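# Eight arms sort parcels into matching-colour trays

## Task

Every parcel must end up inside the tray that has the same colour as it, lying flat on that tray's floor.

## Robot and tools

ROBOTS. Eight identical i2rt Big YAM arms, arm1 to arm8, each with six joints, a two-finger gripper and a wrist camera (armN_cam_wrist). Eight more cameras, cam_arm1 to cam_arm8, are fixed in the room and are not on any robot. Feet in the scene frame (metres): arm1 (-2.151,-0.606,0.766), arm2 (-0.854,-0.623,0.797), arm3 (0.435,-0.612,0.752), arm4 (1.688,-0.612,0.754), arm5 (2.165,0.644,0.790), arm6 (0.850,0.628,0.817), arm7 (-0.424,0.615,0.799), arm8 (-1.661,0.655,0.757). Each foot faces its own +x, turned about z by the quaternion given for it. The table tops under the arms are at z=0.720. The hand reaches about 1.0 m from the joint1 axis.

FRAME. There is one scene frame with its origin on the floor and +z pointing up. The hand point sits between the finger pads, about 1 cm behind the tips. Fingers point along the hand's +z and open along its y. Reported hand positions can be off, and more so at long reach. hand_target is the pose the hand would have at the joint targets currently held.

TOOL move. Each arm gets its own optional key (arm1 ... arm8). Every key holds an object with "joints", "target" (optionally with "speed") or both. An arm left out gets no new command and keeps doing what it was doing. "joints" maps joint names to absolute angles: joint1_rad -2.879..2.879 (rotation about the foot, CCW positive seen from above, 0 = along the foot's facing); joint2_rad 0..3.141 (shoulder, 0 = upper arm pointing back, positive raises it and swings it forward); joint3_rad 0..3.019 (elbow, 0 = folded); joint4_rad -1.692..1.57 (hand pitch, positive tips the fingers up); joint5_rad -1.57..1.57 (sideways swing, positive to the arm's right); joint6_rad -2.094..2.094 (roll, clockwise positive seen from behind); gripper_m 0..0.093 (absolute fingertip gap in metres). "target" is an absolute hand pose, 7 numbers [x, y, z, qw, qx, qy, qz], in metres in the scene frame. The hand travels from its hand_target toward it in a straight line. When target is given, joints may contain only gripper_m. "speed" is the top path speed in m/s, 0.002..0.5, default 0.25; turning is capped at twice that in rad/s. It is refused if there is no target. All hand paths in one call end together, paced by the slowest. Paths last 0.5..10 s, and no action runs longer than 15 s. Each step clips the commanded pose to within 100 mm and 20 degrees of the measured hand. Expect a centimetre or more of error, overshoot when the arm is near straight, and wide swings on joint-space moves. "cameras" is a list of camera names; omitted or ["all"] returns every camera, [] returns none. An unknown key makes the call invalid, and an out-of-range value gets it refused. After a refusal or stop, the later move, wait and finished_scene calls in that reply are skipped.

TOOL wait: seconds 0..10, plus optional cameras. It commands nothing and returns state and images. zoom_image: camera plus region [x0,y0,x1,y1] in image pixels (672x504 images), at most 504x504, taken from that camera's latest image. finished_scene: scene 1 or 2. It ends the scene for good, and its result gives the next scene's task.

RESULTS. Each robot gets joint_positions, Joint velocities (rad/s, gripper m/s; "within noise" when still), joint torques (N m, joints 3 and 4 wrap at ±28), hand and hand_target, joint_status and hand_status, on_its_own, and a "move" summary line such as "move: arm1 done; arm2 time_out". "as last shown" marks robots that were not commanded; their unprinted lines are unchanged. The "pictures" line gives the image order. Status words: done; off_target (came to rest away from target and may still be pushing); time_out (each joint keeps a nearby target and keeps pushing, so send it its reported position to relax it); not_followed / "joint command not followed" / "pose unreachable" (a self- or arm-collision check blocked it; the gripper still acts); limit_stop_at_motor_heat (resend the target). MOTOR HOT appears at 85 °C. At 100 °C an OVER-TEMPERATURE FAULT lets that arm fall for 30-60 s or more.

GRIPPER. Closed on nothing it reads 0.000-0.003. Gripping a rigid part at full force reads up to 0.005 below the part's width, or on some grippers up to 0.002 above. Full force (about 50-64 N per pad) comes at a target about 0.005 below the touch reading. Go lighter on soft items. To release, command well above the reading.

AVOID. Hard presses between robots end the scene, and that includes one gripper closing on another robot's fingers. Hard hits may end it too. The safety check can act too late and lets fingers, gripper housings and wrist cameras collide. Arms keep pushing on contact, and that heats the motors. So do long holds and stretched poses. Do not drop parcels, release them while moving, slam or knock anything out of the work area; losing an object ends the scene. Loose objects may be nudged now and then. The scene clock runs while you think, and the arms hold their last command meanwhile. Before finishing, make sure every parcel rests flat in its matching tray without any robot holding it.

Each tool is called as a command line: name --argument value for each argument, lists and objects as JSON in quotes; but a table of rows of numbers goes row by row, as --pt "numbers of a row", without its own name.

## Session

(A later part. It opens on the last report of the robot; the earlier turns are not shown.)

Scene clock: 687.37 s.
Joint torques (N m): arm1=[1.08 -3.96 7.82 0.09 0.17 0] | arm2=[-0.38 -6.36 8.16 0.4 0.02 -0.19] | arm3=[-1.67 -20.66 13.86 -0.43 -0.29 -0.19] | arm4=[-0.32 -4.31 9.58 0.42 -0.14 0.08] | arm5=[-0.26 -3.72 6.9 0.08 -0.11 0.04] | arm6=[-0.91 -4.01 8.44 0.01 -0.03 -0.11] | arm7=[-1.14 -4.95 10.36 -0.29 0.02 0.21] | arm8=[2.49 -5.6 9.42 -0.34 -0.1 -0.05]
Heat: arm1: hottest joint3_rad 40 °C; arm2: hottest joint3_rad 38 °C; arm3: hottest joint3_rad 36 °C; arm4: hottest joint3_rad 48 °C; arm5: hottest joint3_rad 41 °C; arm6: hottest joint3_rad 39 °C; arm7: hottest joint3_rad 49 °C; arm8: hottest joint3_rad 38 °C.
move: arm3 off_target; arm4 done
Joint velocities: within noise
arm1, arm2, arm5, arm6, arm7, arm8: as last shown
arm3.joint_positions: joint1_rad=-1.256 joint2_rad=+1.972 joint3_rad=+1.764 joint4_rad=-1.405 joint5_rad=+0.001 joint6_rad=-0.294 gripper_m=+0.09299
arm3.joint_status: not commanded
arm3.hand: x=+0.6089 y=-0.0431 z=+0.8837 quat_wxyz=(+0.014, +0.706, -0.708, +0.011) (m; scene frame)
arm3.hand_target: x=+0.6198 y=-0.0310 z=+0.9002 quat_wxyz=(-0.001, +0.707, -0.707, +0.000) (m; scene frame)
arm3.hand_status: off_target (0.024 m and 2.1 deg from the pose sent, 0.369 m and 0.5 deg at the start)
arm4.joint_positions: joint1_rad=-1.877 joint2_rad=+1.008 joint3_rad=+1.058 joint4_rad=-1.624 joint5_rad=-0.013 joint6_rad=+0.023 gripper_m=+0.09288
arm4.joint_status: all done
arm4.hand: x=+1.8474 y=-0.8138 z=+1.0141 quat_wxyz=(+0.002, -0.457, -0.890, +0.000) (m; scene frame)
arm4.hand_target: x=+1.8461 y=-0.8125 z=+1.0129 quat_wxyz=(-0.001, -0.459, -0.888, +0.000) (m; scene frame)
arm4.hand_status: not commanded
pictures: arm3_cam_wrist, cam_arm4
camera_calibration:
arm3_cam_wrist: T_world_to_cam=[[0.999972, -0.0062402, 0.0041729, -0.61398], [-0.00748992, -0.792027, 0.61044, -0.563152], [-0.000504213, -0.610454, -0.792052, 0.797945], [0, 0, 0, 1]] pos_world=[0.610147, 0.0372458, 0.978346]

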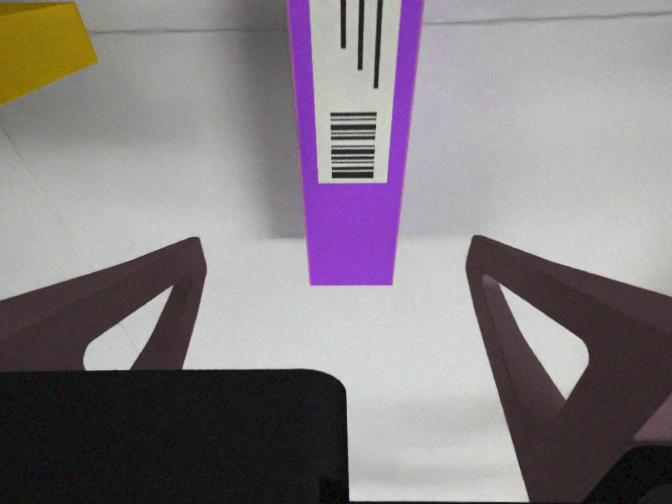

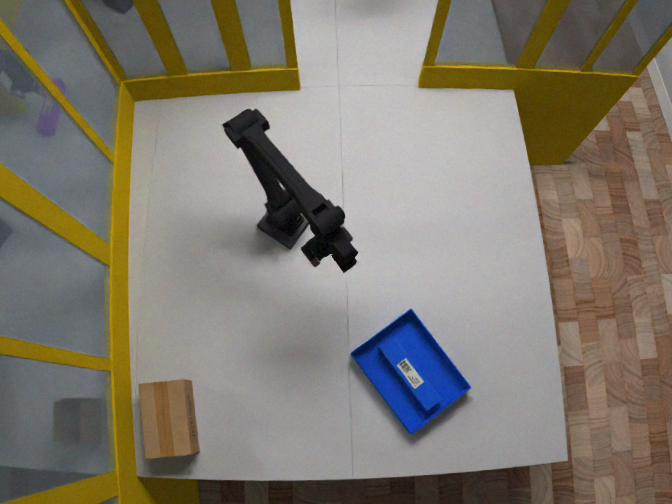

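move --arm3 '{"target":[0.63,-0.012,0.81,0,-0.7071,0.7071,0],"speed":0.15}' --cameras '["arm3_cam_wrist"]'

Scene clock: 698.77 s.
Joint torques (N m): arm1=[0.97 -4.01 7.8 0.12 0.17 0] | arm2=[-0.38 -6.36 8.16 0.39 0.02 -0.19] | arm3=[-1.9 -23.12 9.2 0.64 -0.29 -0.21] | arm4=[-0.38 -4.31 9.58 0.42 -0.14 0.08] | arm5=[-0.32 -3.96 6.99 0.14 -0.12 -0.03] | arm6=[-0.85 -4.01 8.44 0.02 -0.03 -0.11] | arm7=[-0.97 -5.07 10.39 -0.28 0.01 0.21] | arm8=[2.43 -5.01 9.46 -0.25 -0.09 -0.04]
Heat: arm1: hottest joint3_rad 39 °C; arm2: hottest joint3_rad 38 °C; arm3: hottest joint2_rad 36 °C; arm4: hottest joint3_rad 48 °C; arm5: hottest joint3_rad 41 °C; arm6: hottest joint3_rad 39 °C; arm7: hottest joint3_rad 49 °C; arm8: hottest joint3_rad 38 °C.
move: arm3 done
Joint velocities: within noise
arm1, arm2, arm4, arm5, arm6, arm7, arm8: as last shown
arm3.joint_positions: joint1_rad=-1.260 joint2_rad=+2.095 joint3_rad=+1.764 joint4_rad=-1.262 joint5_rad=+0.001 joint6_rad=-0.298 gripper_m=+0.09299
arm3.joint_status: not commanded
arm3.hand: x=+0.6204 y=-0.0144 z=+0.8103 quat_wxyz=(+0.006, +0.706, -0.708, +0.006) (m; scene frame)
arm3.hand_target: x=+0.6301 y=-0.0121 z=+0.8101 quat_wxyz=(+0.000, +0.707, -0.707, +0.000) (m; scene frame)
arm3.hand_status: done (0.010 m and 0.9 deg from the pose sent, 0.083 m and 2.1 deg at the start)
pictures: arm3_cam_wrist
camera_calibration:
arm3_cam_wrist: T_world_to_cam=[[0.999933, -0.00667616, 0.00943138, -0.629228], [-0.0109784, -0.803539, 0.59515, -0.481112], [0.00360516, -0.595214, -0.803559, 0.764339], [0, 0, 0, 1]] pos_world=[0.621149, 0.0641523, 0.90646]

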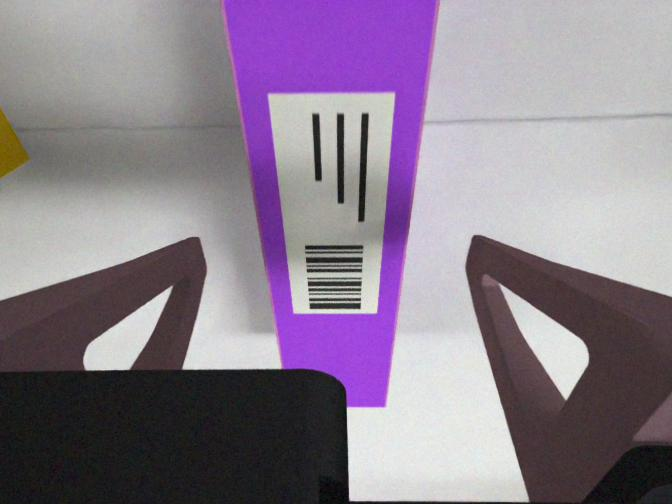

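move --arm3 '{"target":[0.628,-0.01,0.753,0,-0.7071,0.7071,0],"speed":0.08}' --cameras '["arm3_cam_wrist"]'

Scene clock: 704.83 s.
Joint torques (N m): arm1=[1.38 -3.84 7.82 0.13 0.17 -0.02] | arm2=[-0.38 -6.36 8.16 0.4 0.02 -0.19] | arm3=[-1.38 -22.48 8.66 0.59 -0.3 -0.16] | arm4=[-0.32 -4.25 9.58 0.43 -0.14 0.08] | arm5=[-0.32 -3.84 7.08 0.21 -0.14 0.02] | arm6=[-0.85 -4.01 8.43 0.02 -0.03 -0.1] | arm7=[-1.2 -5.01 10.4 -0.23 0.01 0.22] | arm8=[2.43 -5.19 9.48 -0.35 -0.08 -0.04]
Heat: arm1: hottest joint3_rad 38 °C; arm2: hottest joint3_rad 38 °C; arm3: hottest joint2_rad 36 °C; arm4: hottest joint3_rad 48 °C; arm5: hottest joint3_rad 41 °C; arm6: hottest joint3_rad 39 °C; arm7: hottest joint3_rad 49 °C; arm8: hottest joint3_rad 38 °C.
move: arm3 done
Joint velocities: within noise
arm1, arm2, arm4, arm5, arm6, arm8: as last shown
arm3.joint_positions: joint1_rad=-1.260 joint2_rad=+2.153 joint3_rad=+1.711 joint4_rad=-1.147 joint5_rad=+0.001 joint6_rad=-0.298 gripper_m=+0.09299
arm3.joint_status: not commanded
arm3.hand: x=+0.6212 y=-0.0121 z=+0.7567 quat_wxyz=(+0.003, +0.707, -0.708, +0.004) (m; scene frame)
arm3.hand_target: x=+0.6280 y=-0.0102 z=+0.7530 quat_wxyz=(+0.000, +0.707, -0.707, +0.000) (m; scene frame)
arm3.hand_status: done (0.008 m and 0.6 deg from the pose sent, 0.058 m and 1.0 deg at the start)
arm7.joint_positions: joint1_rad=-1.241 joint2_rad=+1.004 joint3_rad=+1.048 joint4_rad=-1.609 joint5_rad=-0.002 joint6_rad=-0.009 gripper_m=+0.09395
arm7.joint_status: not commanded
arm7.hand: x=-0.5025 y=+0.3678 z=+1.0557 quat_wxyz=(-0.001, -0.805, -0.593, +0.001) (m; scene frame)
arm7.hand_target: x=-0.5042 y=+0.3712 z=+1.0577 quat_wxyz=(+0.001, -0.810, -0.586, +0.000) (m; scene frame)
arm7.hand_status: not commanded
pictures: arm3_cam_wrist
camera_calibration:
arm3_cam_wrist: T_world_to_cam=[[0.999923, -0.00628035, 0.010678, -0.630499], [-0.0113751, -0.806852, 0.590644, -0.443766], [0.00490614, -0.59072, -0.806862, 0.724317], [0, 0, 0, 1]] pos_world=[0.621849, 0.0658543, 0.853264]

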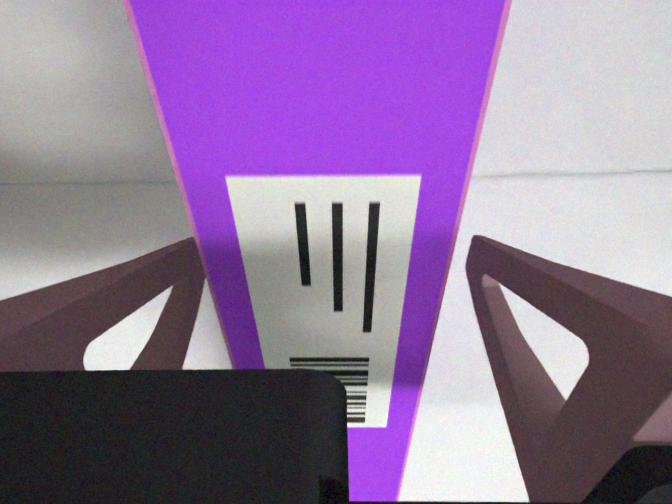

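move --arm3 '{"joints":{"gripper_m":0.047}}' --cameras '[]'

move --arm3 '{"target":[0.625,-0.03,0.94,0,-0.7071,0.7071,0],"speed":0.15}' --cameras '["arm3_cam_wrist"]'

move --arm3 '{"joints":{"joint2_rad":1.0,"joint3_rad":1.05,"joint4_rad":-1.62}}' --cameras '["cam_arm3"]'

Scene clock: 711.67 s.
Joint torques (N m): arm1=[1.08 -4.19 7.75 0.17 0.19 -0.04] | arm2=[-0.38 -6.36 8.17 0.4 0.02 -0.19] | arm3=[-1.49 -22.12 8.62 0.64 -0.26 -0.17] | arm4=[-0.32 -4.31 9.58 0.42 -0.14 0.08] | arm5=[0.21 -3.49 7.06 0.14 -0.1 0.03] | arm6=[-0.85 -4.07 8.44 0.02 -0.02 -0.11] | arm7=[-1.14 -5.01 10.37 -0.25 0.01 0.21] | arm8=[2.32 -5.07 9.47 -0.31 -0.07 -0.05]
Heat: arm1: hottest joint3_rad 38 °C; arm2: hottest joint3_rad 38 °C; arm3: hottest joint2_rad 36 °C; arm4: hottest joint3_rad 48 °C; arm5: hottest joint3_rad 41 °C; arm6: hottest joint3_rad 39 °C; arm7: hottest joint3_rad 49 °C; arm8: hottest joint3_rad 38 °C.
move: arm3 off_target
Joint velocities: within noise
arm1, arm4, arm5, arm6, arm7, arm8: as last shown
arm2.joint_positions: joint1_rad=-2.051 joint2_rad=+1.006 joint3_rad=+1.053 joint4_rad=-1.616 joint5_rad=+0.002 joint6_rad=+0.435 gripper_m=+0.09289
arm2.joint_status: not commanded
arm2.hand: x=-0.6188 y=-0.5162 z=+1.0564 quat_wxyz=(-0.001, -0.003, -1.000, +0.000) (m; scene frame)
arm2.hand_target: x=-0.6202 y=-0.5188 z=+1.0567 quat_wxyz=(-0.001, +0.000, -1.000, +0.000) (m; scene frame)
arm2.hand_status: not commanded
arm3.joint_positions: joint1_rad=-1.260 joint2_rad=+2.153 joint3_rad=+1.711 joint4_rad=-1.147 joint5_rad=+0.000 joint6_rad=-0.298 gripper_m=+0.05861
arm3.joint_status: gripper_m off_target (ended at +0.05865, target +0.04700)
arm3.hand: x=+0.6211 y=-0.0120 z=+0.7567 quat_wxyz=(+0.004, +0.707, -0.708, +0.004) (m; scene frame)
arm3.hand_target: x=+0.6280 y=-0.0102 z=+0.7530 quat_wxyz=(+0.000, +0.707, -0.707, +0.000) (m; scene frame)
arm3.hand_status: not commanded
pictures: none
No camera images: "cameras" was empty.

Scene clock: 713.73 s.
Joint torques (N m): arm1=[1.26 -4.01 7.88 0.1 0.19 -0.02] | arm2=[-0.38 -6.36 8.17 0.4 0.02 -0.19] | arm3=[-2.02 -23.82 14.19 -0.51 -0.22 -0.22] | arm4=[-0.32 -4.25 9.58 0.42 -0.14 0.08] | arm5=[-0.09 -3.96 6.95 -0.03 -0.11 0.08] | arm6=[-0.85 -4.07 8.44 0.02 -0.03 -0.11] | arm7=[-1.08 -5.13 10.37 -0.29 0.02 0.2] | arm8=[2.49 -5.19 9.43 -0.25 -0.11 -0.07]
Heat: arm1: hottest joint3_rad 38 °C; arm2: hottest joint3_rad 38 °C; arm3: hottest joint2_rad 36 °C; arm4: hottest joint3_rad 48 °C; arm5: hottest joint3_rad 41 °C; arm6: hottest joint3_rad 39 °C; arm7: hottest joint3_rad 49 °C; arm8: hottest joint3_rad 38 °C.
move: arm3 off_target
Joint velocities: within noise
arm1, arm2, arm4, arm5, arm7: as last shown
arm3.joint_positions: joint1_rad=-1.260 joint2_rad=+1.998 joint3_rad=+1.849 joint4_rad=-1.504 joint5_rad=+0.000 joint6_rad=-0.300 gripper_m=+0.05861
arm3.joint_status: not commanded
arm3.hand: x=+0.6117 y=-0.0414 z=+0.9010 quat_wxyz=(+0.032, +0.706, -0.707, +0.019) (m; scene frame)
arm3.hand_target: x=+0.6242 y=-0.0321 z=+0.9399 quat_wxyz=(-0.001, +0.707, -0.707, +0.000) (m; scene frame)
arm3.hand_status: off_target (0.043 m and 4.3 deg from the pose sent, 0.184 m and 0.6 deg at the start)
arm6.joint_positions: joint1_rad=-1.283 joint2_rad=+1.014 joint3_rad=+1.049 joint4_rad=-1.616 joint5_rad=+0.001 joint6_rad=-0.332 gripper_m=+0.09286
arm6.joint_status: not commanded
arm6.hand: x=+0.7662 y=+0.3840 z=+1.0726 quat_wxyz=(+0.003, -0.706, -0.708, -0.004) (m; scene frame)
arm6.hand_target: x=+0.7663 y=+0.3866 z=+1.0762 quat_wxyz=(+0.000, -0.707, -0.707, +0.000) (m; scene frame)
arm6.hand_status: not commanded
arm8.joint_positions: joint1_rad=+0.301 joint2_rad=+1.011 joint3_rad=+1.055 joint4_rad=-1.616 joint5_rad=+0.000 joint6_rad=-0.295 gripper_m=+0.09290
arm8.joint_status: not commanded
arm8.hand: x=-1.7394 y=+0.4081 z=+1.0163 quat_wxyz=(+0.000, -0.711, -0.704, +0.000) (m; scene frame)
arm8.hand_target: x=-1.7367 y=+0.4110 z=+1.0169 quat_wxyz=(+0.000, -0.707, -0.707, +0.001) (m; scene frame)
arm8.hand_status: not commanded
pictures: arm3_cam_wrist
camera_calibration:
arm3_cam_wrist: T_world_to_cam=[[0.999945, -0.00538898, -0.00895226, -0.604994], [0.00158469, -0.768627, 0.639695, -0.603268], [-0.0103283, -0.639675, -0.768576, 0.796312], [0, 0, 0, 1]] pos_world=[0.614141, 0.0424323, 0.992519]

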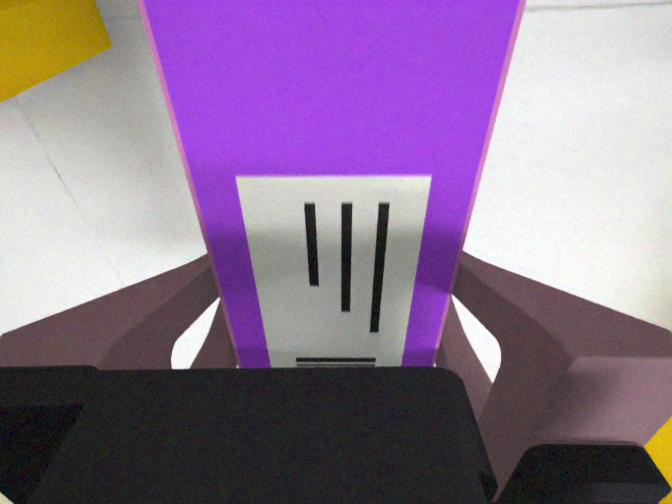

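Scene clock: 715.33 s.
Joint torques (N m): arm1=[0.97 -4.13 7.76 0.12 0.16 -0.04] | arm2=[-0.38 -6.36 8.16 0.4 0.02 -0.19] | arm3=[-1.96 -7.82 9.36 -0.08 -0.22 -0.22] | arm4=[-0.32 -4.31 9.58 0.42 -0.14 0.08] | arm5=[-0.21 -3.96 7.06 0.13 -0.08 0.02] | arm6=[-0.85 -4.07 8.43 0.02 -0.03 -0.11] | arm7=[-1.2 -5.07 10.39 -0.27 0.02 0.21] | arm8=[2.55 -5.3 9.47 -0.28 -0.08 -0.07]
Heat: arm1: hottest joint3_rad 38 °C; arm2: hottest joint3_rad 38 °C; arm3: hottest joint2_rad 36 °C; arm4: hottest joint3_rad 48 °C; arm5: hottest joint3_rad 41 °C; arm6: hottest joint3_rad 39 °C; arm7: hottest joint3_rad 49 °C; arm8: hottest joint3_rad 38 °C.
move: arm3 done
Joint velocities: within noise
arm1, arm2, arm4, arm6, arm7, arm8: as last shown
arm3.joint_positions: joint1_rad=-1.260 joint2_rad=+1.019 joint3_rad=+1.048 joint4_rad=-1.614 joint5_rad=+0.000 joint6_rad=-0.300 gripper_m=+0.05861
arm3.joint_status: all done
arm3.hand: x=+0.5110 y=-0.3655 z=+1.0074 quat_wxyz=(+0.002, +0.707, -0.707, +0.003) (m; scene frame)
arm3.hand_target: x=+0.5135 y=-0.3698 z=+1.0127 quat_wxyz=(-0.004, +0.707, -0.707, -0.001) (m; scene frame)
arm3.hand_status: not commanded
arm5.joint_positions: joint1_rad=+1.522 joint2_rad=+1.009 joint3_rad=+1.047 joint4_rad=-1.614 joint5_rad=+0.000 joint6_rad=-0.311 gripper_m=+0.09286
arm5.joint_status: not commanded
arm5.hand: x=+2.0847 y=+0.3970 z=+1.0445 quat_wxyz=(-0.002, +0.707, +0.707, +0.006) (m; scene frame)
arm5.hand_target: x=+2.0870 y=+0.3983 z=+1.0477 quat_wxyz=(-0.001, +0.707, +0.707, +0.003) (m; scene frame)
arm5.hand_status: not commanded
pictures: cam_arm3

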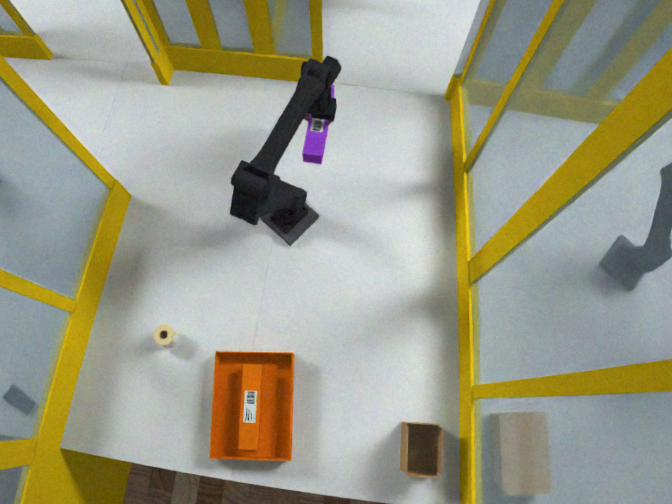

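move --arm3 '{"joints":{"joint1_rad":0.2,"joint6_rad":-0.41}}' --cameras '[]'

move --arm3 '{"target":[-0.20,-0.33,0.9,0,1,0,0],"speed":0.3}' --cameras '["cam_arm3","arm3_cam_wrist"]'

Scene clock: 722.77 s.
Joint torques (N m): arm1=[0.85 -3.96 7.86 0.05 0.19 -0.02] | arm2=[-0.38 -6.36 8.17 0.4 0.02 -0.19] | arm3=[0.5 -8 9.33 -0.12 -0.18 -0.21] | arm4=[-0.32 -4.31 9.58 0.42 -0.14 0.08] | arm5=[-0.03 -4.42 6.99 -0.1 -0.1 -0.03] | arm6=[-0.85 -4.01 8.43 0.02 -0.03 -0.11] | arm7=[-1.08 -4.89 10.41 -0.27 0.01 0.2] | arm8=[2.49 -5.01 9.33 -0.28 -0.08 -0.07]
Heat: arm1: hottest joint3_rad 37 °C; arm2: hottest joint3_rad 38 °C; arm3: hottest joint3_rad 36 °C; arm4: hottest joint3_rad 48 °C; arm5: hottest joint3_rad 41 °C; arm6: hottest joint3_rad 39 °C; arm7: hottest joint3_rad 49 °C; arm8: hottest joint3_rad 38 °C.
move: arm3 done
Joint velocities: within noise
arm1, arm2, arm4, arm5, arm6, arm7, arm8: as last shown
arm3.joint_positions: joint1_rad=+0.185 joint2_rad=+1.019 joint3_rad=+1.048 joint4_rad=-1.614 joint5_rad=-0.001 joint6_rad=-0.395 gripper_m=+0.05861
arm3.joint_status: all done
arm3.hand: x=+0.1977 y=-0.5059 z=+1.0048 quat_wxyz=(+0.000, +1.000, -0.015, +0.009) (m; scene frame)
arm3.hand_target: x=+0.1991 y=-0.5109 z=+1.0101 quat_wxyz=(-0.002, +1.000, +0.000, +0.002) (m; scene frame)
arm3.hand_status: not commanded
pictures: none
No camera images: "cameras" was empty.

Scene clock: 725.47 s.
Joint torques (N m): arm1=[1.03 -4.01 7.77 0.03 0.17 -0.03] | arm2=[-0.44 -6.36 8.16 0.39 0.02 -0.19] | arm3=[-0.38 -23.94 14.42 -0.38 -0.3 -0.22] | arm4=[-0.32 -4.25 9.58 0.42 -0.14 0.08] | arm5=[-0.44 -3.66 6.94 0.13 -0.1 0] | arm6=[-0.79 -4.01 8.42 0.02 -0.03 -0.1] | arm7=[-1.26 -5.07 10.37 -0.24 0.01 0.21] | arm8=[2.49 -5.25 9.42 -0.34 -0.07 -0.04]
Heat: arm1: hottest joint3_rad 37 °C; arm2: hottest joint3_rad 38 °C; arm3: hottest joint3_rad 36 °C; arm4: hottest joint3_rad 48 °C; arm5: hottest joint3_rad 41 °C; arm6: hottest joint3_rad 39 °C; arm7: hottest joint3_rad 49 °C; arm8: hottest joint3_rad 38 °C.
move: arm3 off_target
Joint velocities: within noise
arm1.joint_positions: joint1_rad=-1.541 joint2_rad=+1.004 joint3_rad=+1.062 joint4_rad=-1.613 joint5_rad=+0.004 joint6_rad=-0.036 gripper_m=+0.09286
arm1.joint_status: not commanded
arm1.hand: x=-2.2535 y=-0.8439 z=+1.0308 quat_wxyz=(-0.007, -0.822, -0.570, +0.009) (m; scene frame)
arm1.hand_target: x=-2.2535 y=-0.8387 z=+1.0270 quat_wxyz=(-0.002, -0.823, -0.569, +0.004) (m; scene frame)
arm1.hand_status: not commanded
arm2, arm4, arm5, arm6, arm7, arm8: as last shown
arm3.joint_positions: joint1_rad=+0.185 joint2_rad=+2.231 joint3_rad=+2.212 joint4_rad=-1.584 joint5_rad=-0.003 joint6_rad=-0.404 gripper_m=+0.05861
arm3.joint_status: not commanded
arm3.hand: x=-0.1863 y=-0.3313 z=+0.8851 quat_wxyz=(+0.005, +1.000, -0.011, +0.017) (m; scene frame)
arm3.hand_target: x=-0.1991 y=-0.3304 z=+0.9001 quat_wxyz=(-0.001, +1.000, +0.000, -0.001) (m; scene frame)
arm3.hand_status: off_target (0.020 m and 2.4 deg from the pose sent, 0.447 m and 2.1 deg at the start)
pictures: arm3_cam_wrist, cam_arm3
camera_calibration:
arm3_cam_wrist: T_world_to_cam=[[0.0264674, 0.99965, 0.0000635368, 0.334917], [0.792805, -0.0210296, 0.609112, -0.392499], [0.6089, -0.0160712, -0.793084, 0.934064], [0, 0, 0, 1]] pos_world=[-0.266441, -0.328042, 0.979846]

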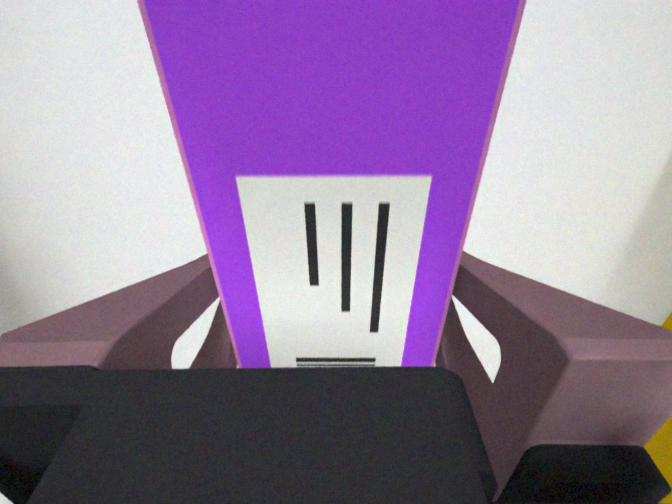

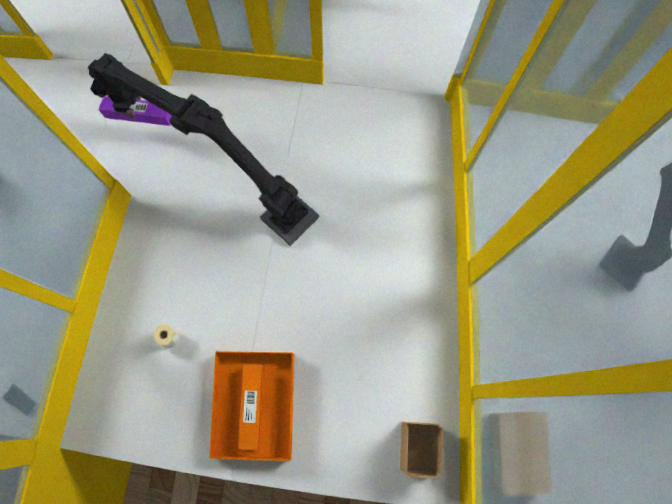

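move --arm3 '{"target":[-0.205,-0.33,0.79,0,1,0,0],"speed":0.2}' --cameras '[]'

move --arm3 '{"target":[-0.205,-0.33,0.75,0,1,0,0],"speed":0.06}' --cameras '["cam_arm3"]'

Scene clock: 732.30 s.
Joint torques (N m): arm1=[1.26 -4.19 7.79 0.02 0.18 -0.03] | arm2=[-0.38 -6.36 8.17 0.4 0.02 -0.19] | arm3=[-0.15 -26.34 9.98 0.59 -0.3 -0.17] | arm4=[-0.38 -4.31 9.58 0.42 -0.14 0.08] | arm5=[-0.09 -3.72 7.01 0.1 -0.1 0.02] | arm6=[-0.85 -4.01 8.42 0.02 -0.03 -0.1] | arm7=[-1.03 -5.07 10.4 -0.29 0.01 0.21] | arm8=[2.32 -5.13 9.42 -0.31 -0.11 -0.05]
Heat: arm1: hottest joint3_rad 37 °C; arm2: hottest joint3_rad 39 °C; arm3: hottest joint2_rad 36 °C; arm4: hottest joint3_rad 48 °C; arm5: hottest joint3_rad 41 °C; arm6: hottest joint3_rad 39 °C; arm7: hottest joint3_rad 49 °C; arm8: hottest joint3_rad 38 °C.
move: arm3 off_target
Joint velocities: within noise
arm1, arm2, arm5, arm6, arm7, arm8: as last shown
arm3.joint_positions: joint1_rad=+0.185 joint2_rad=+2.312 joint3_rad=+2.078 joint4_rad=-1.369 joint5_rad=-0.004 joint6_rad=-0.404 gripper_m=+0.05861
arm3.joint_status: not commanded
arm3.hand: x=-0.1945 y=-0.3268 z=+0.7792 quat_wxyz=(+0.005, +1.000, -0.011, +0.017) (m; scene frame)
arm3.hand_target: x=-0.2047 y=-0.3301 z=+0.7901 quat_wxyz=(+0.000, +1.000, +0.000, +0.000) (m; scene frame)
arm3.hand_status: off_target (0.015 m and 2.4 deg from the pose sent, 0.097 m and 2.4 deg at the start)
arm4.joint_positions: joint1_rad=-1.877 joint2_rad=+1.008 joint3_rad=+1.058 joint4_rad=-1.624 joint5_rad=-0.013 joint6_rad=+0.023 gripper_m=+0.09288
arm4.joint_status: not commanded
arm4.hand: x=+1.8474 y=-0.8138 z=+1.0141 quat_wxyz=(+0.002, -0.457, -0.890, +0.000) (m; scene frame)
arm4.hand_target: x=+1.8461 y=-0.8125 z=+1.0129 quat_wxyz=(-0.001, -0.459, -0.888, +0.000) (m; scene frame)
arm4.hand_status: not commanded
pictures: none
No camera images: "cameras" was empty.

Scene clock: 733.53 s.
Joint torques (N m): arm1=[0.91 -3.9 7.86 0.1 0.17 -0.04] | arm2=[-0.38 -6.36 8.16 0.39 0.02 -0.19] | arm3=[0.15 -24.41 8.92 0.65 -0.3 -0.17] | arm4=[-0.32 -4.31 9.58 0.42 -0.14 0.08] | arm5=[-0.26 -3.72 6.76 0.2 -0.1 0.03] | arm6=[-0.85 -4.01 8.43 0.02 -0.03 -0.11] | arm7=[-1.03 -5.01 10.39 -0.25 0.02 0.2] | arm8=[2.55 -5.01 9.44 -0.34 -0.09 -0.06]
Heat: arm1: hottest joint3_rad 37 °C; arm2: hottest joint3_rad 39 °C; arm3: hottest joint2_rad 36 °C; arm4: hottest joint3_rad 48 °C; arm5: hottest joint3_rad 41 °C; arm6: hottest joint3_rad 39 °C; arm7: hottest joint3_rad 49 °C; arm8: hottest joint3_rad 38 °C.
move: arm3 off_target
Joint velocities: within noise
arm1, arm2, arm4, arm5, arm6, arm7, arm8: as last shown
arm3.joint_positions: joint1_rad=+0.185 joint2_rad=+2.323 joint3_rad=+2.041 joint4_rad=-1.291 joint5_rad=-0.004 joint6_rad=-0.404 gripper_m=+0.05861
arm3.joint_status: not commanded
arm3.hand: x=-0.1990 y=-0.3246 z=+0.7581 quat_wxyz=(-0.001, +1.000, -0.011, +0.003) (m; scene frame)
arm3.hand_target: x=-0.2047 y=-0.3301 z=+0.7501 quat_wxyz=(+0.000, +1.000, +0.000, +0.000) (m; scene frame)
arm3.hand_status: off_target (0.011 m and 1.3 deg from the pose sent, 0.031 m and 2.3 deg at the start)
pictures: cam_arm3

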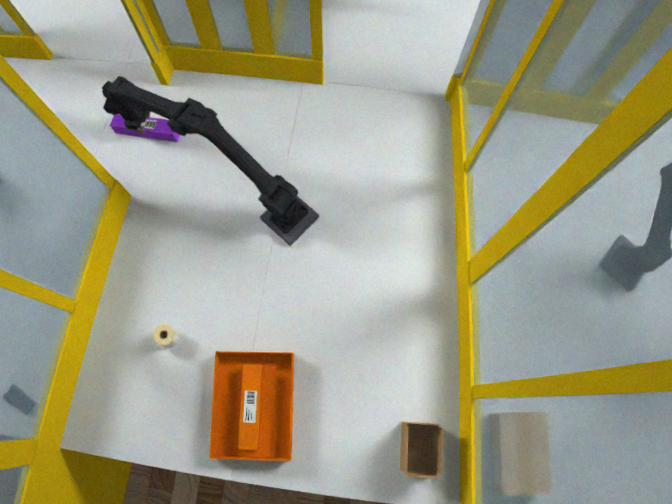

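Grip z was 0.757; it's down. Release.

move --arm3 '{"joints":{"gripper_m":0.068}}' --cameras '[]'

move --arm3 '{"joints":{"gripper_m":0.093}}' --cameras '[]'

move --arm3 '{"target":[-0.20,-0.33,0.92,0,1,0,0],"speed":0.2}' --cameras '[]'

move --arm3 '{"joints":{"joint2_rad":1.0,"joint3_rad":1.05,"joint4_rad":-1.62}}' --cameras '["cam_arm3"]'

move --arm2 '{"target":[-0.215,-0.33,0.90,0,0,1,0],"speed":0.3}' --cameras '["arm2_cam_wrist"]'

Scene clock: 742.23 s.
Joint torques (N m): arm1=[1.08 -3.72 7.87 0.06 0.17 -0.03] | arm2=[-0.38 -6.36 8.16 0.42 0.02 -0.19] | arm3=[0.03 -24.53 8.95 0.62 -0.3 -0.17] | arm4=[-0.32 -4.31 9.58 0.42 -0.14 0.08] | arm5=[-0.5 -3.9 6.93 0.08 -0.08 0.05] | arm6=[-0.85 -4.07 8.44 0.03 -0.03 -0.11] | arm7=[-0.97 -5.07 10.36 -0.24 0.01 0.2] | arm8=[2.61 -5.3 9.47 -0.31 -0.09 -0.06]
Heat: arm1: hottest joint3_rad 37 °C; arm2: hottest joint3_rad 39 °C; arm3: hottest joint2_rad 38 °C; arm4: hottest joint3_rad 48 °C; arm5: hottest joint3_rad 41 °C; arm6: hottest joint3_rad 39 °C; arm7: hottest joint3_rad 49 °C; arm8: hottest joint3_rad 38 °C.
move: arm3 done
Joint velocities: within noise
arm1, arm2, arm4, arm5, arm6, arm8: as last shown
arm3.joint_positions: joint1_rad=+0.185 joint2_rad=+2.323 joint3_rad=+2.041 joint4_rad=-1.289 joint5_rad=-0.004 joint6_rad=-0.404 gripper_m=+0.06787
arm3.joint_status: all done
arm3.hand: x=-0.1994 y=-0.3244 z=+0.7578 quat_wxyz=(-0.001, +1.000, -0.011, +0.003) (m; scene frame)
arm3.hand_target: x=-0.2047 y=-0.3301 z=+0.7500 quat_wxyz=(+0.000, +1.000, +0.000, +0.000) (m; scene frame)
arm3.hand_status: not commanded
arm7.joint_positions: joint1_rad=-1.241 joint2_rad=+1.004 joint3_rad=+1.048 joint4_rad=-1.609 joint5_rad=-0.002 joint6_rad=-0.009 gripper_m=+0.09395
arm7.joint_status: not commanded
arm7.hand: x=-0.5025 y=+0.3678 z=+1.0557 quat_wxyz=(-0.001, -0.805, -0.593, +0.001) (m; scene frame)
arm7.hand_target: x=-0.5042 y=+0.3712 z=+1.0577 quat_wxyz=(+0.001, -0.810, -0.586, +0.000) (m; scene frame)
arm7.hand_status: not commanded
pictures: none
No camera images: "cameras" was empty.

Scene clock: 742.83 s.
Joint torques (N m): arm1=[0.73 -4.01 7.79 0.17 0.19 -0.01] | arm2=[-0.38 -6.36 8.16 0.4 0.02 -0.19] | arm3=[-0.03 -24.53 8.95 0.61 -0.29 -0.17] | arm4=[-0.32 -4.31 9.58 0.42 -0.14 0.08] | arm5=[0.21 -3.96 6.99 0.09 -0.12 0.02] | arm6=[-0.85 -4.07 8.42 0.03 -0.03 -0.1] | arm7=[-1.08 -5.01 10.44 -0.25 0.01 0.2] | arm8=[2.55 -5.07 9.43 -0.32 -0.1 -0.07]
Heat: arm1: hottest joint3_rad 37 °C; arm2: hottest joint3_rad 39 °C; arm3: hottest joint2_rad 38 °C; arm4: hottest joint3_rad 48 °C; arm5: hottest joint3_rad 41 °C; arm6: hottest joint3_rad 39 °C; arm7: hottest joint3_rad 49 °C; arm8: hottest joint3_rad 38 °C.
move: arm3 done
Joint velocities: within noise
arm1, arm4, arm5, arm6, arm7, arm8: as last shown
arm2.joint_positions: joint1_rad=-2.051 joint2_rad=+1.006 joint3_rad=+1.053 joint4_rad=-1.616 joint5_rad=+0.002 joint6_rad=+0.435 gripper_m=+0.09289
arm2.joint_status: not commanded
arm2.hand: x=-0.6188 y=-0.5162 z=+1.0564 quat_wxyz=(-0.001, -0.003, -1.000, +0.000) (m; scene frame)
arm2.hand_target: x=-0.6202 y=-0.5188 z=+1.0567 quat_wxyz=(-0.001, +0.000, -1.000, +0.000) (m; scene frame)
arm2.hand_status: not commanded
arm3.joint_positions: joint1_rad=+0.185 joint2_rad=+2.323 joint3_rad=+2.041 joint4_rad=-1.289 joint5_rad=-0.004 joint6_rad=-0.404 gripper_m=+0.09287
arm3.joint_status: all done
arm3.hand: x=-0.1994 y=-0.3243 z=+0.7578 quat_wxyz=(-0.001, +1.000, -0.011, +0.002) (m; scene frame)
arm3.hand_target: x=-0.2048 y=-0.3300 z=+0.7500 quat_wxyz=(+0.000, +1.000, +0.000, +0.000) (m; scene frame)
arm3.hand_status: not commanded
pictures: none
No camera images: "cameras" was empty.

Scene clock: 744.70 s.
Joint torques (N m): arm1=[0.79 -3.78 7.73 0.13 0.16 -0.03] | arm2=[-0.38 -6.36 8.17 0.4 0.02 -0.19] | arm3=[-0.5 -24.88 14.19 -0.51 -0.29 -0.22] | arm4=[-0.32 -4.25 9.58 0.42 -0.14 0.08] | arm5=[0.26 -3.55 6.89 0.12 -0.11 0.03] | arm6=[-0.85 -4.01 8.46 0.02 -0.03 -0.11] | arm7=[-1.2 -5.01 10.35 -0.32 0.01 0.22] | arm8=[2.49 -5.36 9.42 -0.28 -0.08 -0.06]
Heat: arm1: hottest joint3_rad 37 °C; arm2: hottest joint3_rad 39 °C; arm3: hottest joint2_rad 38 °C; arm4: hottest joint3_rad 48 °C; arm5: hottest joint3_rad 41 °C; arm6: hottest joint3_rad 39 °C; arm7: hottest joint3_rad 49 °C; arm8: hottest joint3_rad 38 °C.
move: arm3 off_target
Joint velocities: within noise
arm1, arm2, arm4, arm5, arm7: as last shown
arm3.joint_positions: joint1_rad=+0.185 joint2_rad=+2.246 joint3_rad=+2.274 joint4_rad=-1.641 joint5_rad=-0.004 joint6_rad=-0.404 gripper_m=+0.09294
arm3.joint_status: not commanded
arm3.hand: x=-0.1878 y=-0.3308 z=+0.8987 quat_wxyz=(+0.007, +1.000, -0.011, +0.021) (m; scene frame)
arm3.hand_target: x=-0.1989 y=-0.3305 z=+0.9201 quat_wxyz=(+0.000, +1.000, +0.000, -0.001) (m; scene frame)
arm3.hand_status: off_target (0.025 m and 2.8 deg from the pose sent, 0.162 m and 1.3 deg at the start; pose on its path clipped on 10 of 56 steps)
arm6.joint_positions: joint1_rad=-1.283 joint2_rad=+1.014 joint3_rad=+1.049 joint4_rad=-1.616 joint5_rad=+0.001 joint6_rad=-0.332 gripper_m=+0.09286
arm6.joint_status: not commanded
arm6.hand: x=+0.7662 y=+0.3840 z=+1.0726 quat_wxyz=(+0.003, -0.706, -0.708, -0.004) (m; scene frame)
arm6.hand_target: x=+0.7663 y=+0.3866 z=+1.0762 quat_wxyz=(+0.000, -0.707, -0.707, +0.000) (m; scene frame)
arm6.hand_status: not commanded
arm8.joint_positions: joint1_rad=+0.301 joint2_rad=+1.011 joint3_rad=+1.055 joint4_rad=-1.616 joint5_rad=+0.000 joint6_rad=-0.295 gripper_m=+0.09290
arm8.joint_status: not commanded
arm8.hand: x=-1.7394 y=+0.4081 z=+1.0163 quat_wxyz=(+0.000, -0.711, -0.704, +0.000) (m; scene frame)
arm8.hand_target: x=-1.7367 y=+0.4110 z=+1.0169 quat_wxyz=(+0.000, -0.707, -0.707, +0.001) (m; scene frame)
arm8.hand_status: not commanded
pictures: none
No camera images: "cameras" was empty.

Scene clock: 746.73 s.
Joint torques (N m): arm1=[0.67 -4.01 7.8 0.12 0.18 -0.03] | arm2=[-0.38 -6.36 8.16 0.4 0.02 -0.19] | arm3=[-0.21 -7.65 9.33 0.31 -0.29 -0.21] | arm4=[-0.32 -4.25 9.58 0.42 -0.14 0.08] | arm5=[0.26 -4.13 6.89 0.1 -0.08 0.03] | arm6=[-0.79 -4.13 8.46 0.03 -0.03 -0.11] | arm7=[-1.03 -5.01 10.4 -0.23 0.01 0.2] | arm8=[2.37 -5.19 9.42 -0.27 -0.08 -0.06]
Heat: arm1: hottest joint3_rad 36 °C; arm2: hottest joint3_rad 39 °C; arm3: hottest joint2_rad 37 °C; arm4: hottest joint3_rad 48 °C; arm5: hottest joint3_rad 41 °C; arm6: hottest joint3_rad 39 °C; arm7: hottest joint3_rad 49 °C; arm8: hottest joint3_rad 38 °C.
move: arm3 done
Joint velocities: within noise
arm1, arm2, arm4, arm6, arm7, arm8: as last shown
arm3.joint_positions: joint1_rad=+0.185 joint2_rad=+1.015 joint3_rad=+1.048 joint4_rad=-1.626 joint5_rad=-0.004 joint6_rad=-0.405 gripper_m=+0.09294
arm3.joint_status: all done
arm3.hand: x=+0.2007 y=-0.5077 z=+1.0058 quat_wxyz=(+0.003, +1.000, -0.010, +0.012) (m; scene frame)
arm3.hand_target: x=+0.1998 y=-0.5095 z=+1.0101 quat_wxyz=(+0.000, +1.000, +0.000, +0.001) (m; scene frame)
arm3.hand_status: not commanded
arm5.joint_positions: joint1_rad=+1.522 joint2_rad=+1.009 joint3_rad=+1.047 joint4_rad=-1.614 joint5_rad=+0.000 joint6_rad=-0.311 gripper_m=+0.09286
arm5.joint_status: not commanded
arm5.hand: x=+2.0847 y=+0.3970 z=+1.0445 quat_wxyz=(-0.002, +0.707, +0.707, +0.006) (m; scene frame)
arm5.hand_target: x=+2.0870 y=+0.3983 z=+1.0477 quat_wxyz=(-0.001, +0.707, +0.707, +0.003) (m; scene frame)
arm5.hand_status: not commanded
pictures: cam_arm3

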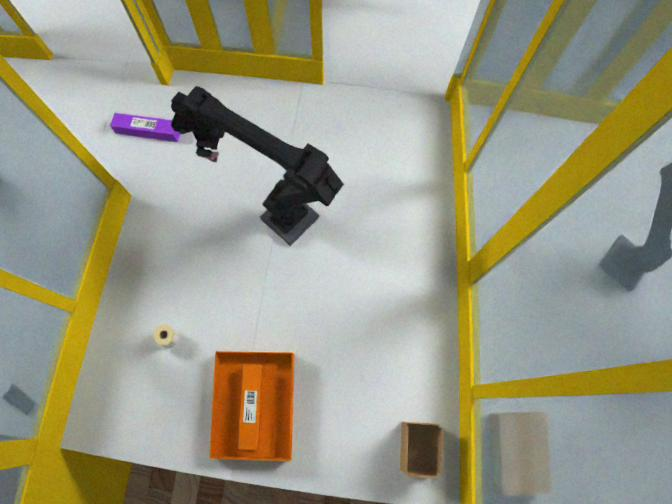

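Scene clock: 749.43 s.
Joint torques (N m): arm1=[0.85 -4.01 7.86 0.1 0.15 -0.02] | arm2=[0.32 -24.94 11.92 -0.01 0.01 -0.11] | arm3=[-0.38 -7.71 9.31 0.32 -0.29 -0.22] | arm4=[-0.32 -4.31 9.58 0.42 -0.14 0.08] | arm5=[-0.67 -4.19 6.95 0.03 -0.1 0.05] | arm6=[-0.85 -3.96 8.44 0.02 -0.03 -0.11] | arm7=[-1.03 -5.01 10.4 -0.25 0.02 0.21] | arm8=[2.37 -5.07 9.44 -0.29 -0.09 -0.06]
Heat: arm1: hottest joint3_rad 36 °C; arm2: hottest joint3_rad 39 °C; arm3: hottest joint2_rad 37 °C; arm4: hottest joint3_rad 48 °C; arm5: hottest joint3_rad 41 °C; arm6: hottest joint3_rad 39 °C; arm7: hottest joint3_rad 49 °C; arm8: hottest joint3_rad 38 °C.
move: arm2 off_target
Joint velocities: within noise
arm1, arm3, arm4, arm5, arm6, arm7, arm8: as last shown
arm2.joint_positions: joint1_rad=-2.051 joint2_rad=+2.263 joint3_rad=+2.176 joint4_rad=-1.498 joint5_rad=+0.002 joint6_rad=+0.435 gripper_m=+0.09289
arm2.joint_status: not commanded
arm2.hand: x=-0.2240 y=-0.3349 z=+0.8971 quat_wxyz=(+0.006, -0.003, -1.000, +0.003) (m; scene frame)
arm2.hand_target: x=-0.2155 y=-0.3300 z=+0.9000 quat_wxyz=(-0.001, +0.000, -1.000, +0.000) (m; scene frame)
arm2.hand_status: off_target (0.011 m and 0.8 deg from the pose sent, 0.471 m and 0.3 deg at the start)
pictures: arm2_cam_wrist
camera_calibration:
arm2_cam_wrist: T_world_to_cam=[[-0.0105483, -0.999769, 0.0187162, -0.35515], [-0.804736, 0.0195976, 0.59331, -0.701531], [-0.593539, -0.00880319, -0.804757, 0.706678], [0, 0, 0, 1]] pos_world=[-0.148852, -0.335099, 0.991576]

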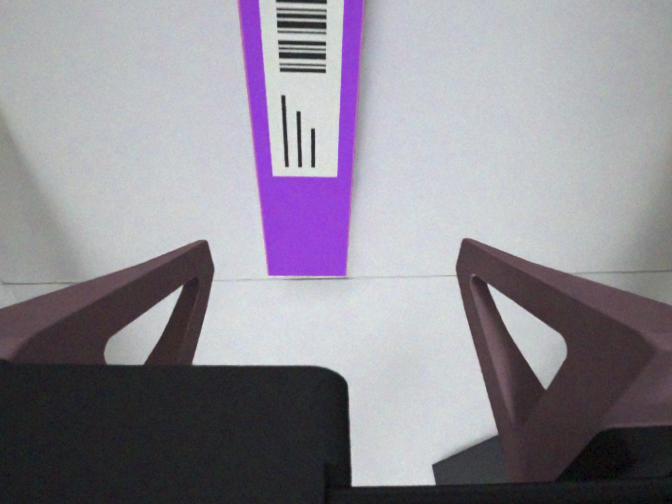

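move --arm2 '{"target":[-0.19,-0.308,0.81,0,0,1,0],"speed":0.15}' --cameras '["arm2_cam_wrist"]'

Scene clock: 760.27 s.
Joint torques (N m): arm1=[1.03 -4.19 7.86 0.1 0.17 -0.03] | arm2=[0.73 -27.22 11.7 0.64 0 0.02] | arm3=[-0.09 -7.59 9.31 0.34 -0.29 -0.21] | arm4=[-0.32 -4.25 9.58 0.42 -0.14 0.08] | arm5=[0.03 -3.9 6.87 0.09 -0.11 0.06] | arm6=[-0.85 -3.96 8.44 0.02 -0.03 -0.11] | arm7=[-1.2 -4.95 10.37 -0.29 0.01 0.2] | arm8=[2.55 -5.13 9.4 -0.32 -0.07 -0.05]
Heat: arm1: hottest joint3_rad 36 °C; arm2: hottest joint3_rad 41 °C; arm3: hottest joint3_rad 37 °C; arm4: hottest joint3_rad 48 °C; arm5: hottest joint3_rad 41 °C; arm6: hottest joint3_rad 39 °C; arm7: hottest joint3_rad 49 °C; arm8: hottest joint3_rad 38 °C.
move: arm2 off_target
Joint velocities: within noise
arm1.joint_positions: joint1_rad=-1.541 joint2_rad=+1.004 joint3_rad=+1.062 joint4_rad=-1.613 joint5_rad=+0.004 joint6_rad=-0.036 gripper_m=+0.09286
arm1.joint_status: not commanded
arm1.hand: x=-2.2535 y=-0.8439 z=+1.0308 quat_wxyz=(-0.007, -0.822, -0.570, +0.009) (m; scene frame)
arm1.hand_target: x=-2.2535 y=-0.8387 z=+1.0270 quat_wxyz=(-0.002, -0.823, -0.569, +0.004) (m; scene frame)
arm1.hand_status: not commanded
arm2.joint_positions: joint1_rad=-2.044 joint2_rad=+2.437 joint3_rad=+2.246 joint4_rad=-1.416 joint5_rad=+0.002 joint6_rad=+0.435 gripper_m=+0.09289
arm2.joint_status: not commanded
arm2.hand: x=-0.2011 y=-0.3186 z=+0.8031 quat_wxyz=(+0.016, +0.001, -1.000, +0.008) (m; scene frame)
arm2.hand_target: x=-0.1906 y=-0.3083 z=+0.8102 quat_wxyz=(+0.000, +0.000, -1.000, +0.000) (m; scene frame)
arm2.hand_status: off_target (0.017 m and 2.1 deg from the pose sent, 0.097 m and 0.9 deg at the start)
arm3, arm4, arm5, arm6, arm7, arm8: as last shown
pictures: arm2_cam_wrist
camera_calibration:
arm2_cam_wrist: T_world_to_cam=[[-0.00279665, -0.999593, 0.0283986, -0.342998], [-0.792559, 0.0195329, 0.609482, -0.638262], [-0.609789, -0.0208031, -0.792291, 0.62765], [0, 0, 0, 1]] pos_world=[-0.124086, -0.317334, 0.896032]

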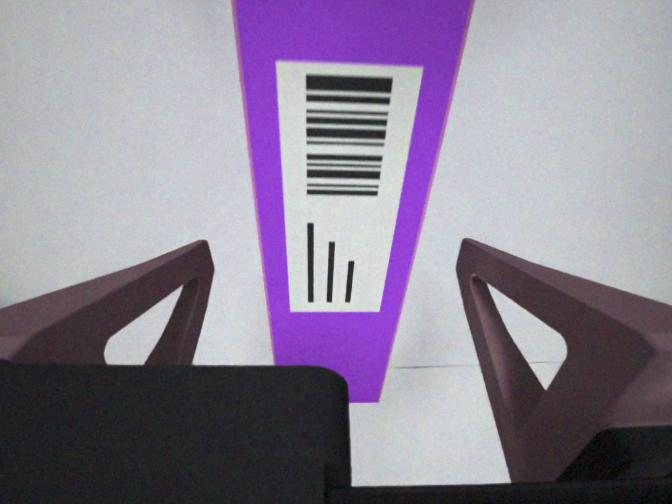

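move --arm2 '{"target":[-0.19,-0.306,0.765,0,0,1,0],"speed":0.08}' --cameras '["arm2_cam_wrist"]'

Scene clock: 763.97 s.
Joint torques (N m): arm1=[0.67 -3.72 7.88 0.05 0.17 -0.05] | arm2=[0.91 -26.99 8.62 0.92 0.01 0.05] | arm3=[-0.26 -7.71 9.29 0.32 -0.29 -0.21] | arm4=[-0.32 -4.25 9.58 0.42 -0.14 0.08] | arm5=[-0.15 -3.96 6.98 0.13 -0.09 0.02] | arm6=[-0.91 -4.01 8.43 0.03 -0.03 -0.11] | arm7=[-1.08 -5.01 10.37 -0.27 0.01 0.21] | arm8=[2.61 -5.3 9.4 -0.35 -0.08 -0.06]
Heat: arm1: hottest joint3_rad 36 °C; arm2: hottest joint3_rad 42 °C; arm3: hottest joint3_rad 37 °C; arm4: hottest joint3_rad 48 °C; arm5: hottest joint3_rad 41 °C; arm6: hottest joint3_rad 39 °C; arm7: hottest joint3_rad 49 °C; arm8: hottest joint3_rad 38 °C.
move: arm2 off_target
Joint velocities: within noise
arm1, arm3, arm5, arm6, arm7, arm8: as last shown
arm2.joint_positions: joint1_rad=-2.043 joint2_rad=+2.473 joint3_rad=+2.246 joint4_rad=-1.340 joint5_rad=+0.002 joint6_rad=+0.435 gripper_m=+0.09289
arm2.joint_status: not commanded
arm2.hand: x=-0.1890 y=-0.3120 z=+0.7778 quat_wxyz=(-0.002, +0.002, -1.000, -0.001) (m; scene frame)
arm2.hand_target: x=-0.1903 y=-0.3061 z=+0.7651 quat_wxyz=(+0.000, +0.000, -1.000, +0.000) (m; scene frame)
arm2.hand_status: off_target (0.014 m and 0.3 deg from the pose sent, 0.042 m and 2.1 deg at the start)
arm4.joint_positions: joint1_rad=-1.877 joint2_rad=+1.008 joint3_rad=+1.058 joint4_rad=-1.624 joint5_rad=-0.013 joint6_rad=+0.023 gripper_m=+0.09288
arm4.joint_status: not commanded
arm4.hand: x=+1.8474 y=-0.8138 z=+1.0141 quat_wxyz=(+0.002, -0.457, -0.890, +0.000) (m; scene frame)
arm4.hand_target: x=+1.8461 y=-0.8125 z=+1.0129 quat_wxyz=(-0.001, -0.459, -0.888, +0.000) (m; scene frame)
arm4.hand_status: not commanded
pictures: arm2_cam_wrist
camera_calibration:
arm2_cam_wrist: T_world_to_cam=[[-0.00240636, -0.999936, 0.0110897, -0.322247], [-0.814438, 0.00839451, 0.58019, -0.598133], [-0.580246, -0.00763573, -0.814406, 0.641975], [0, 0, 0, 1]] pos_world=[-0.115414, -0.312304, 0.873433]

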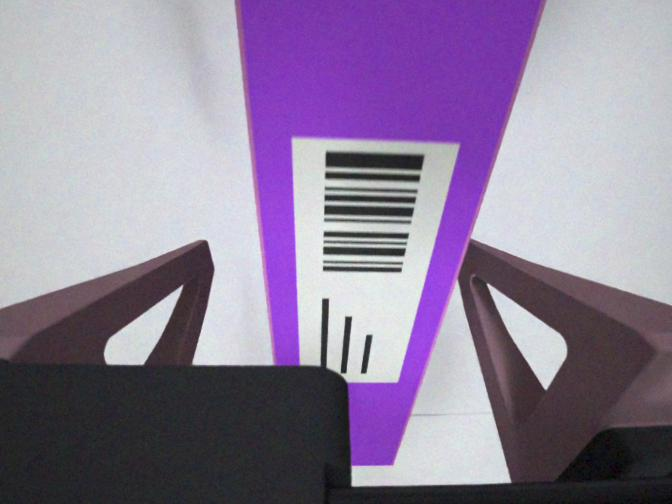

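move --arm2 '{"target":[-0.19,-0.32,0.755,0,0,1,0],"speed":0.06}' --cameras '["arm2_cam_wrist"]'

Scene clock: 770.43 s.
Joint torques (N m): arm1=[1.03 -4.01 7.86 0.08 0.16 -0.02] | arm2=[-0.38 -27.81 7.87 0.91 0.01 -0.12] | arm3=[-0.21 -7.59 9.32 0.34 -0.28 -0.21] | arm4=[-0.32 -4.31 9.58 0.43 -0.14 0.08] | arm5=[-0.32 -3.55 7.04 0.06 -0.05 0.03] | arm6=[-0.91 -4.01 8.44 0.02 -0.03 -0.11] | arm7=[-1.03 -5.19 10.37 -0.31 0.01 0.2] | arm8=[2.55 -5.07 9.43 -0.32 -0.08 -0.06]
Heat: arm1: hottest joint3_rad 36 °C; arm2: hottest joint3_rad 41 °C; arm3: hottest joint3_rad 36 °C; arm4: hottest joint3_rad 48 °C; arm5: hottest joint3_rad 41 °C; arm6: hottest joint3_rad 39 °C; arm7: hottest joint3_rad 49 °C; arm8: hottest joint3_rad 38 °C.
move: arm2 done
Joint velocities: within noise
arm1, arm3, arm4, arm5, arm6, arm7, arm8: as last shown
arm2.joint_positions: joint1_rad=-2.044 joint2_rad=+2.473 joint3_rad=+2.206 joint4_rad=-1.303 joint5_rad=+0.002 joint6_rad=+0.435 gripper_m=+0.09289
arm2.joint_status: not commanded
arm2.hand: x=-0.1928 y=-0.3150 z=+0.7627 quat_wxyz=(+0.000, +0.001, -1.000, +0.000) (m; scene frame)
arm2.hand_target: x=-0.1902 y=-0.3201 z=+0.7550 quat_wxyz=(+0.000, +0.000, -1.000, +0.000) (m; scene frame)
arm2.hand_status: done (0.010 m and 0.1 deg from the pose sent, 0.024 m and 0.3 deg at the start)
pictures: arm2_cam_wrist
camera_calibration:
arm2_cam_wrist: T_world_to_cam=[[-0.00386754, -0.999911, 0.0127834, -0.326704], [-0.812348, 0.0105964, 0.583076, -0.593569], [-0.58316, -0.00812951, -0.812317, 0.625088], [0, 0, 0, 1]] pos_world=[-0.118922, -0.315304, 0.858042]

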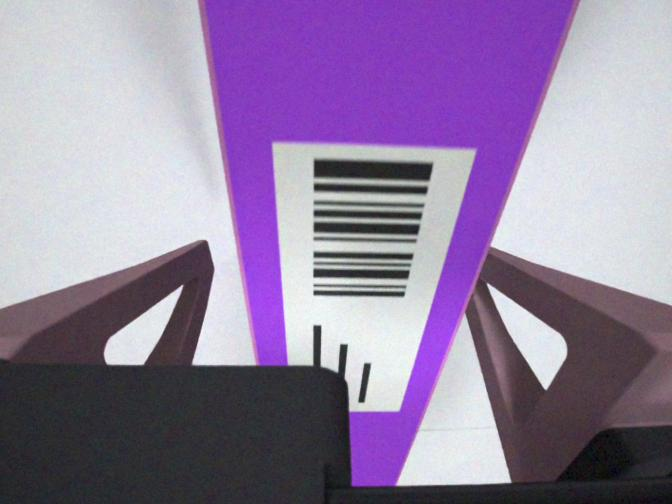

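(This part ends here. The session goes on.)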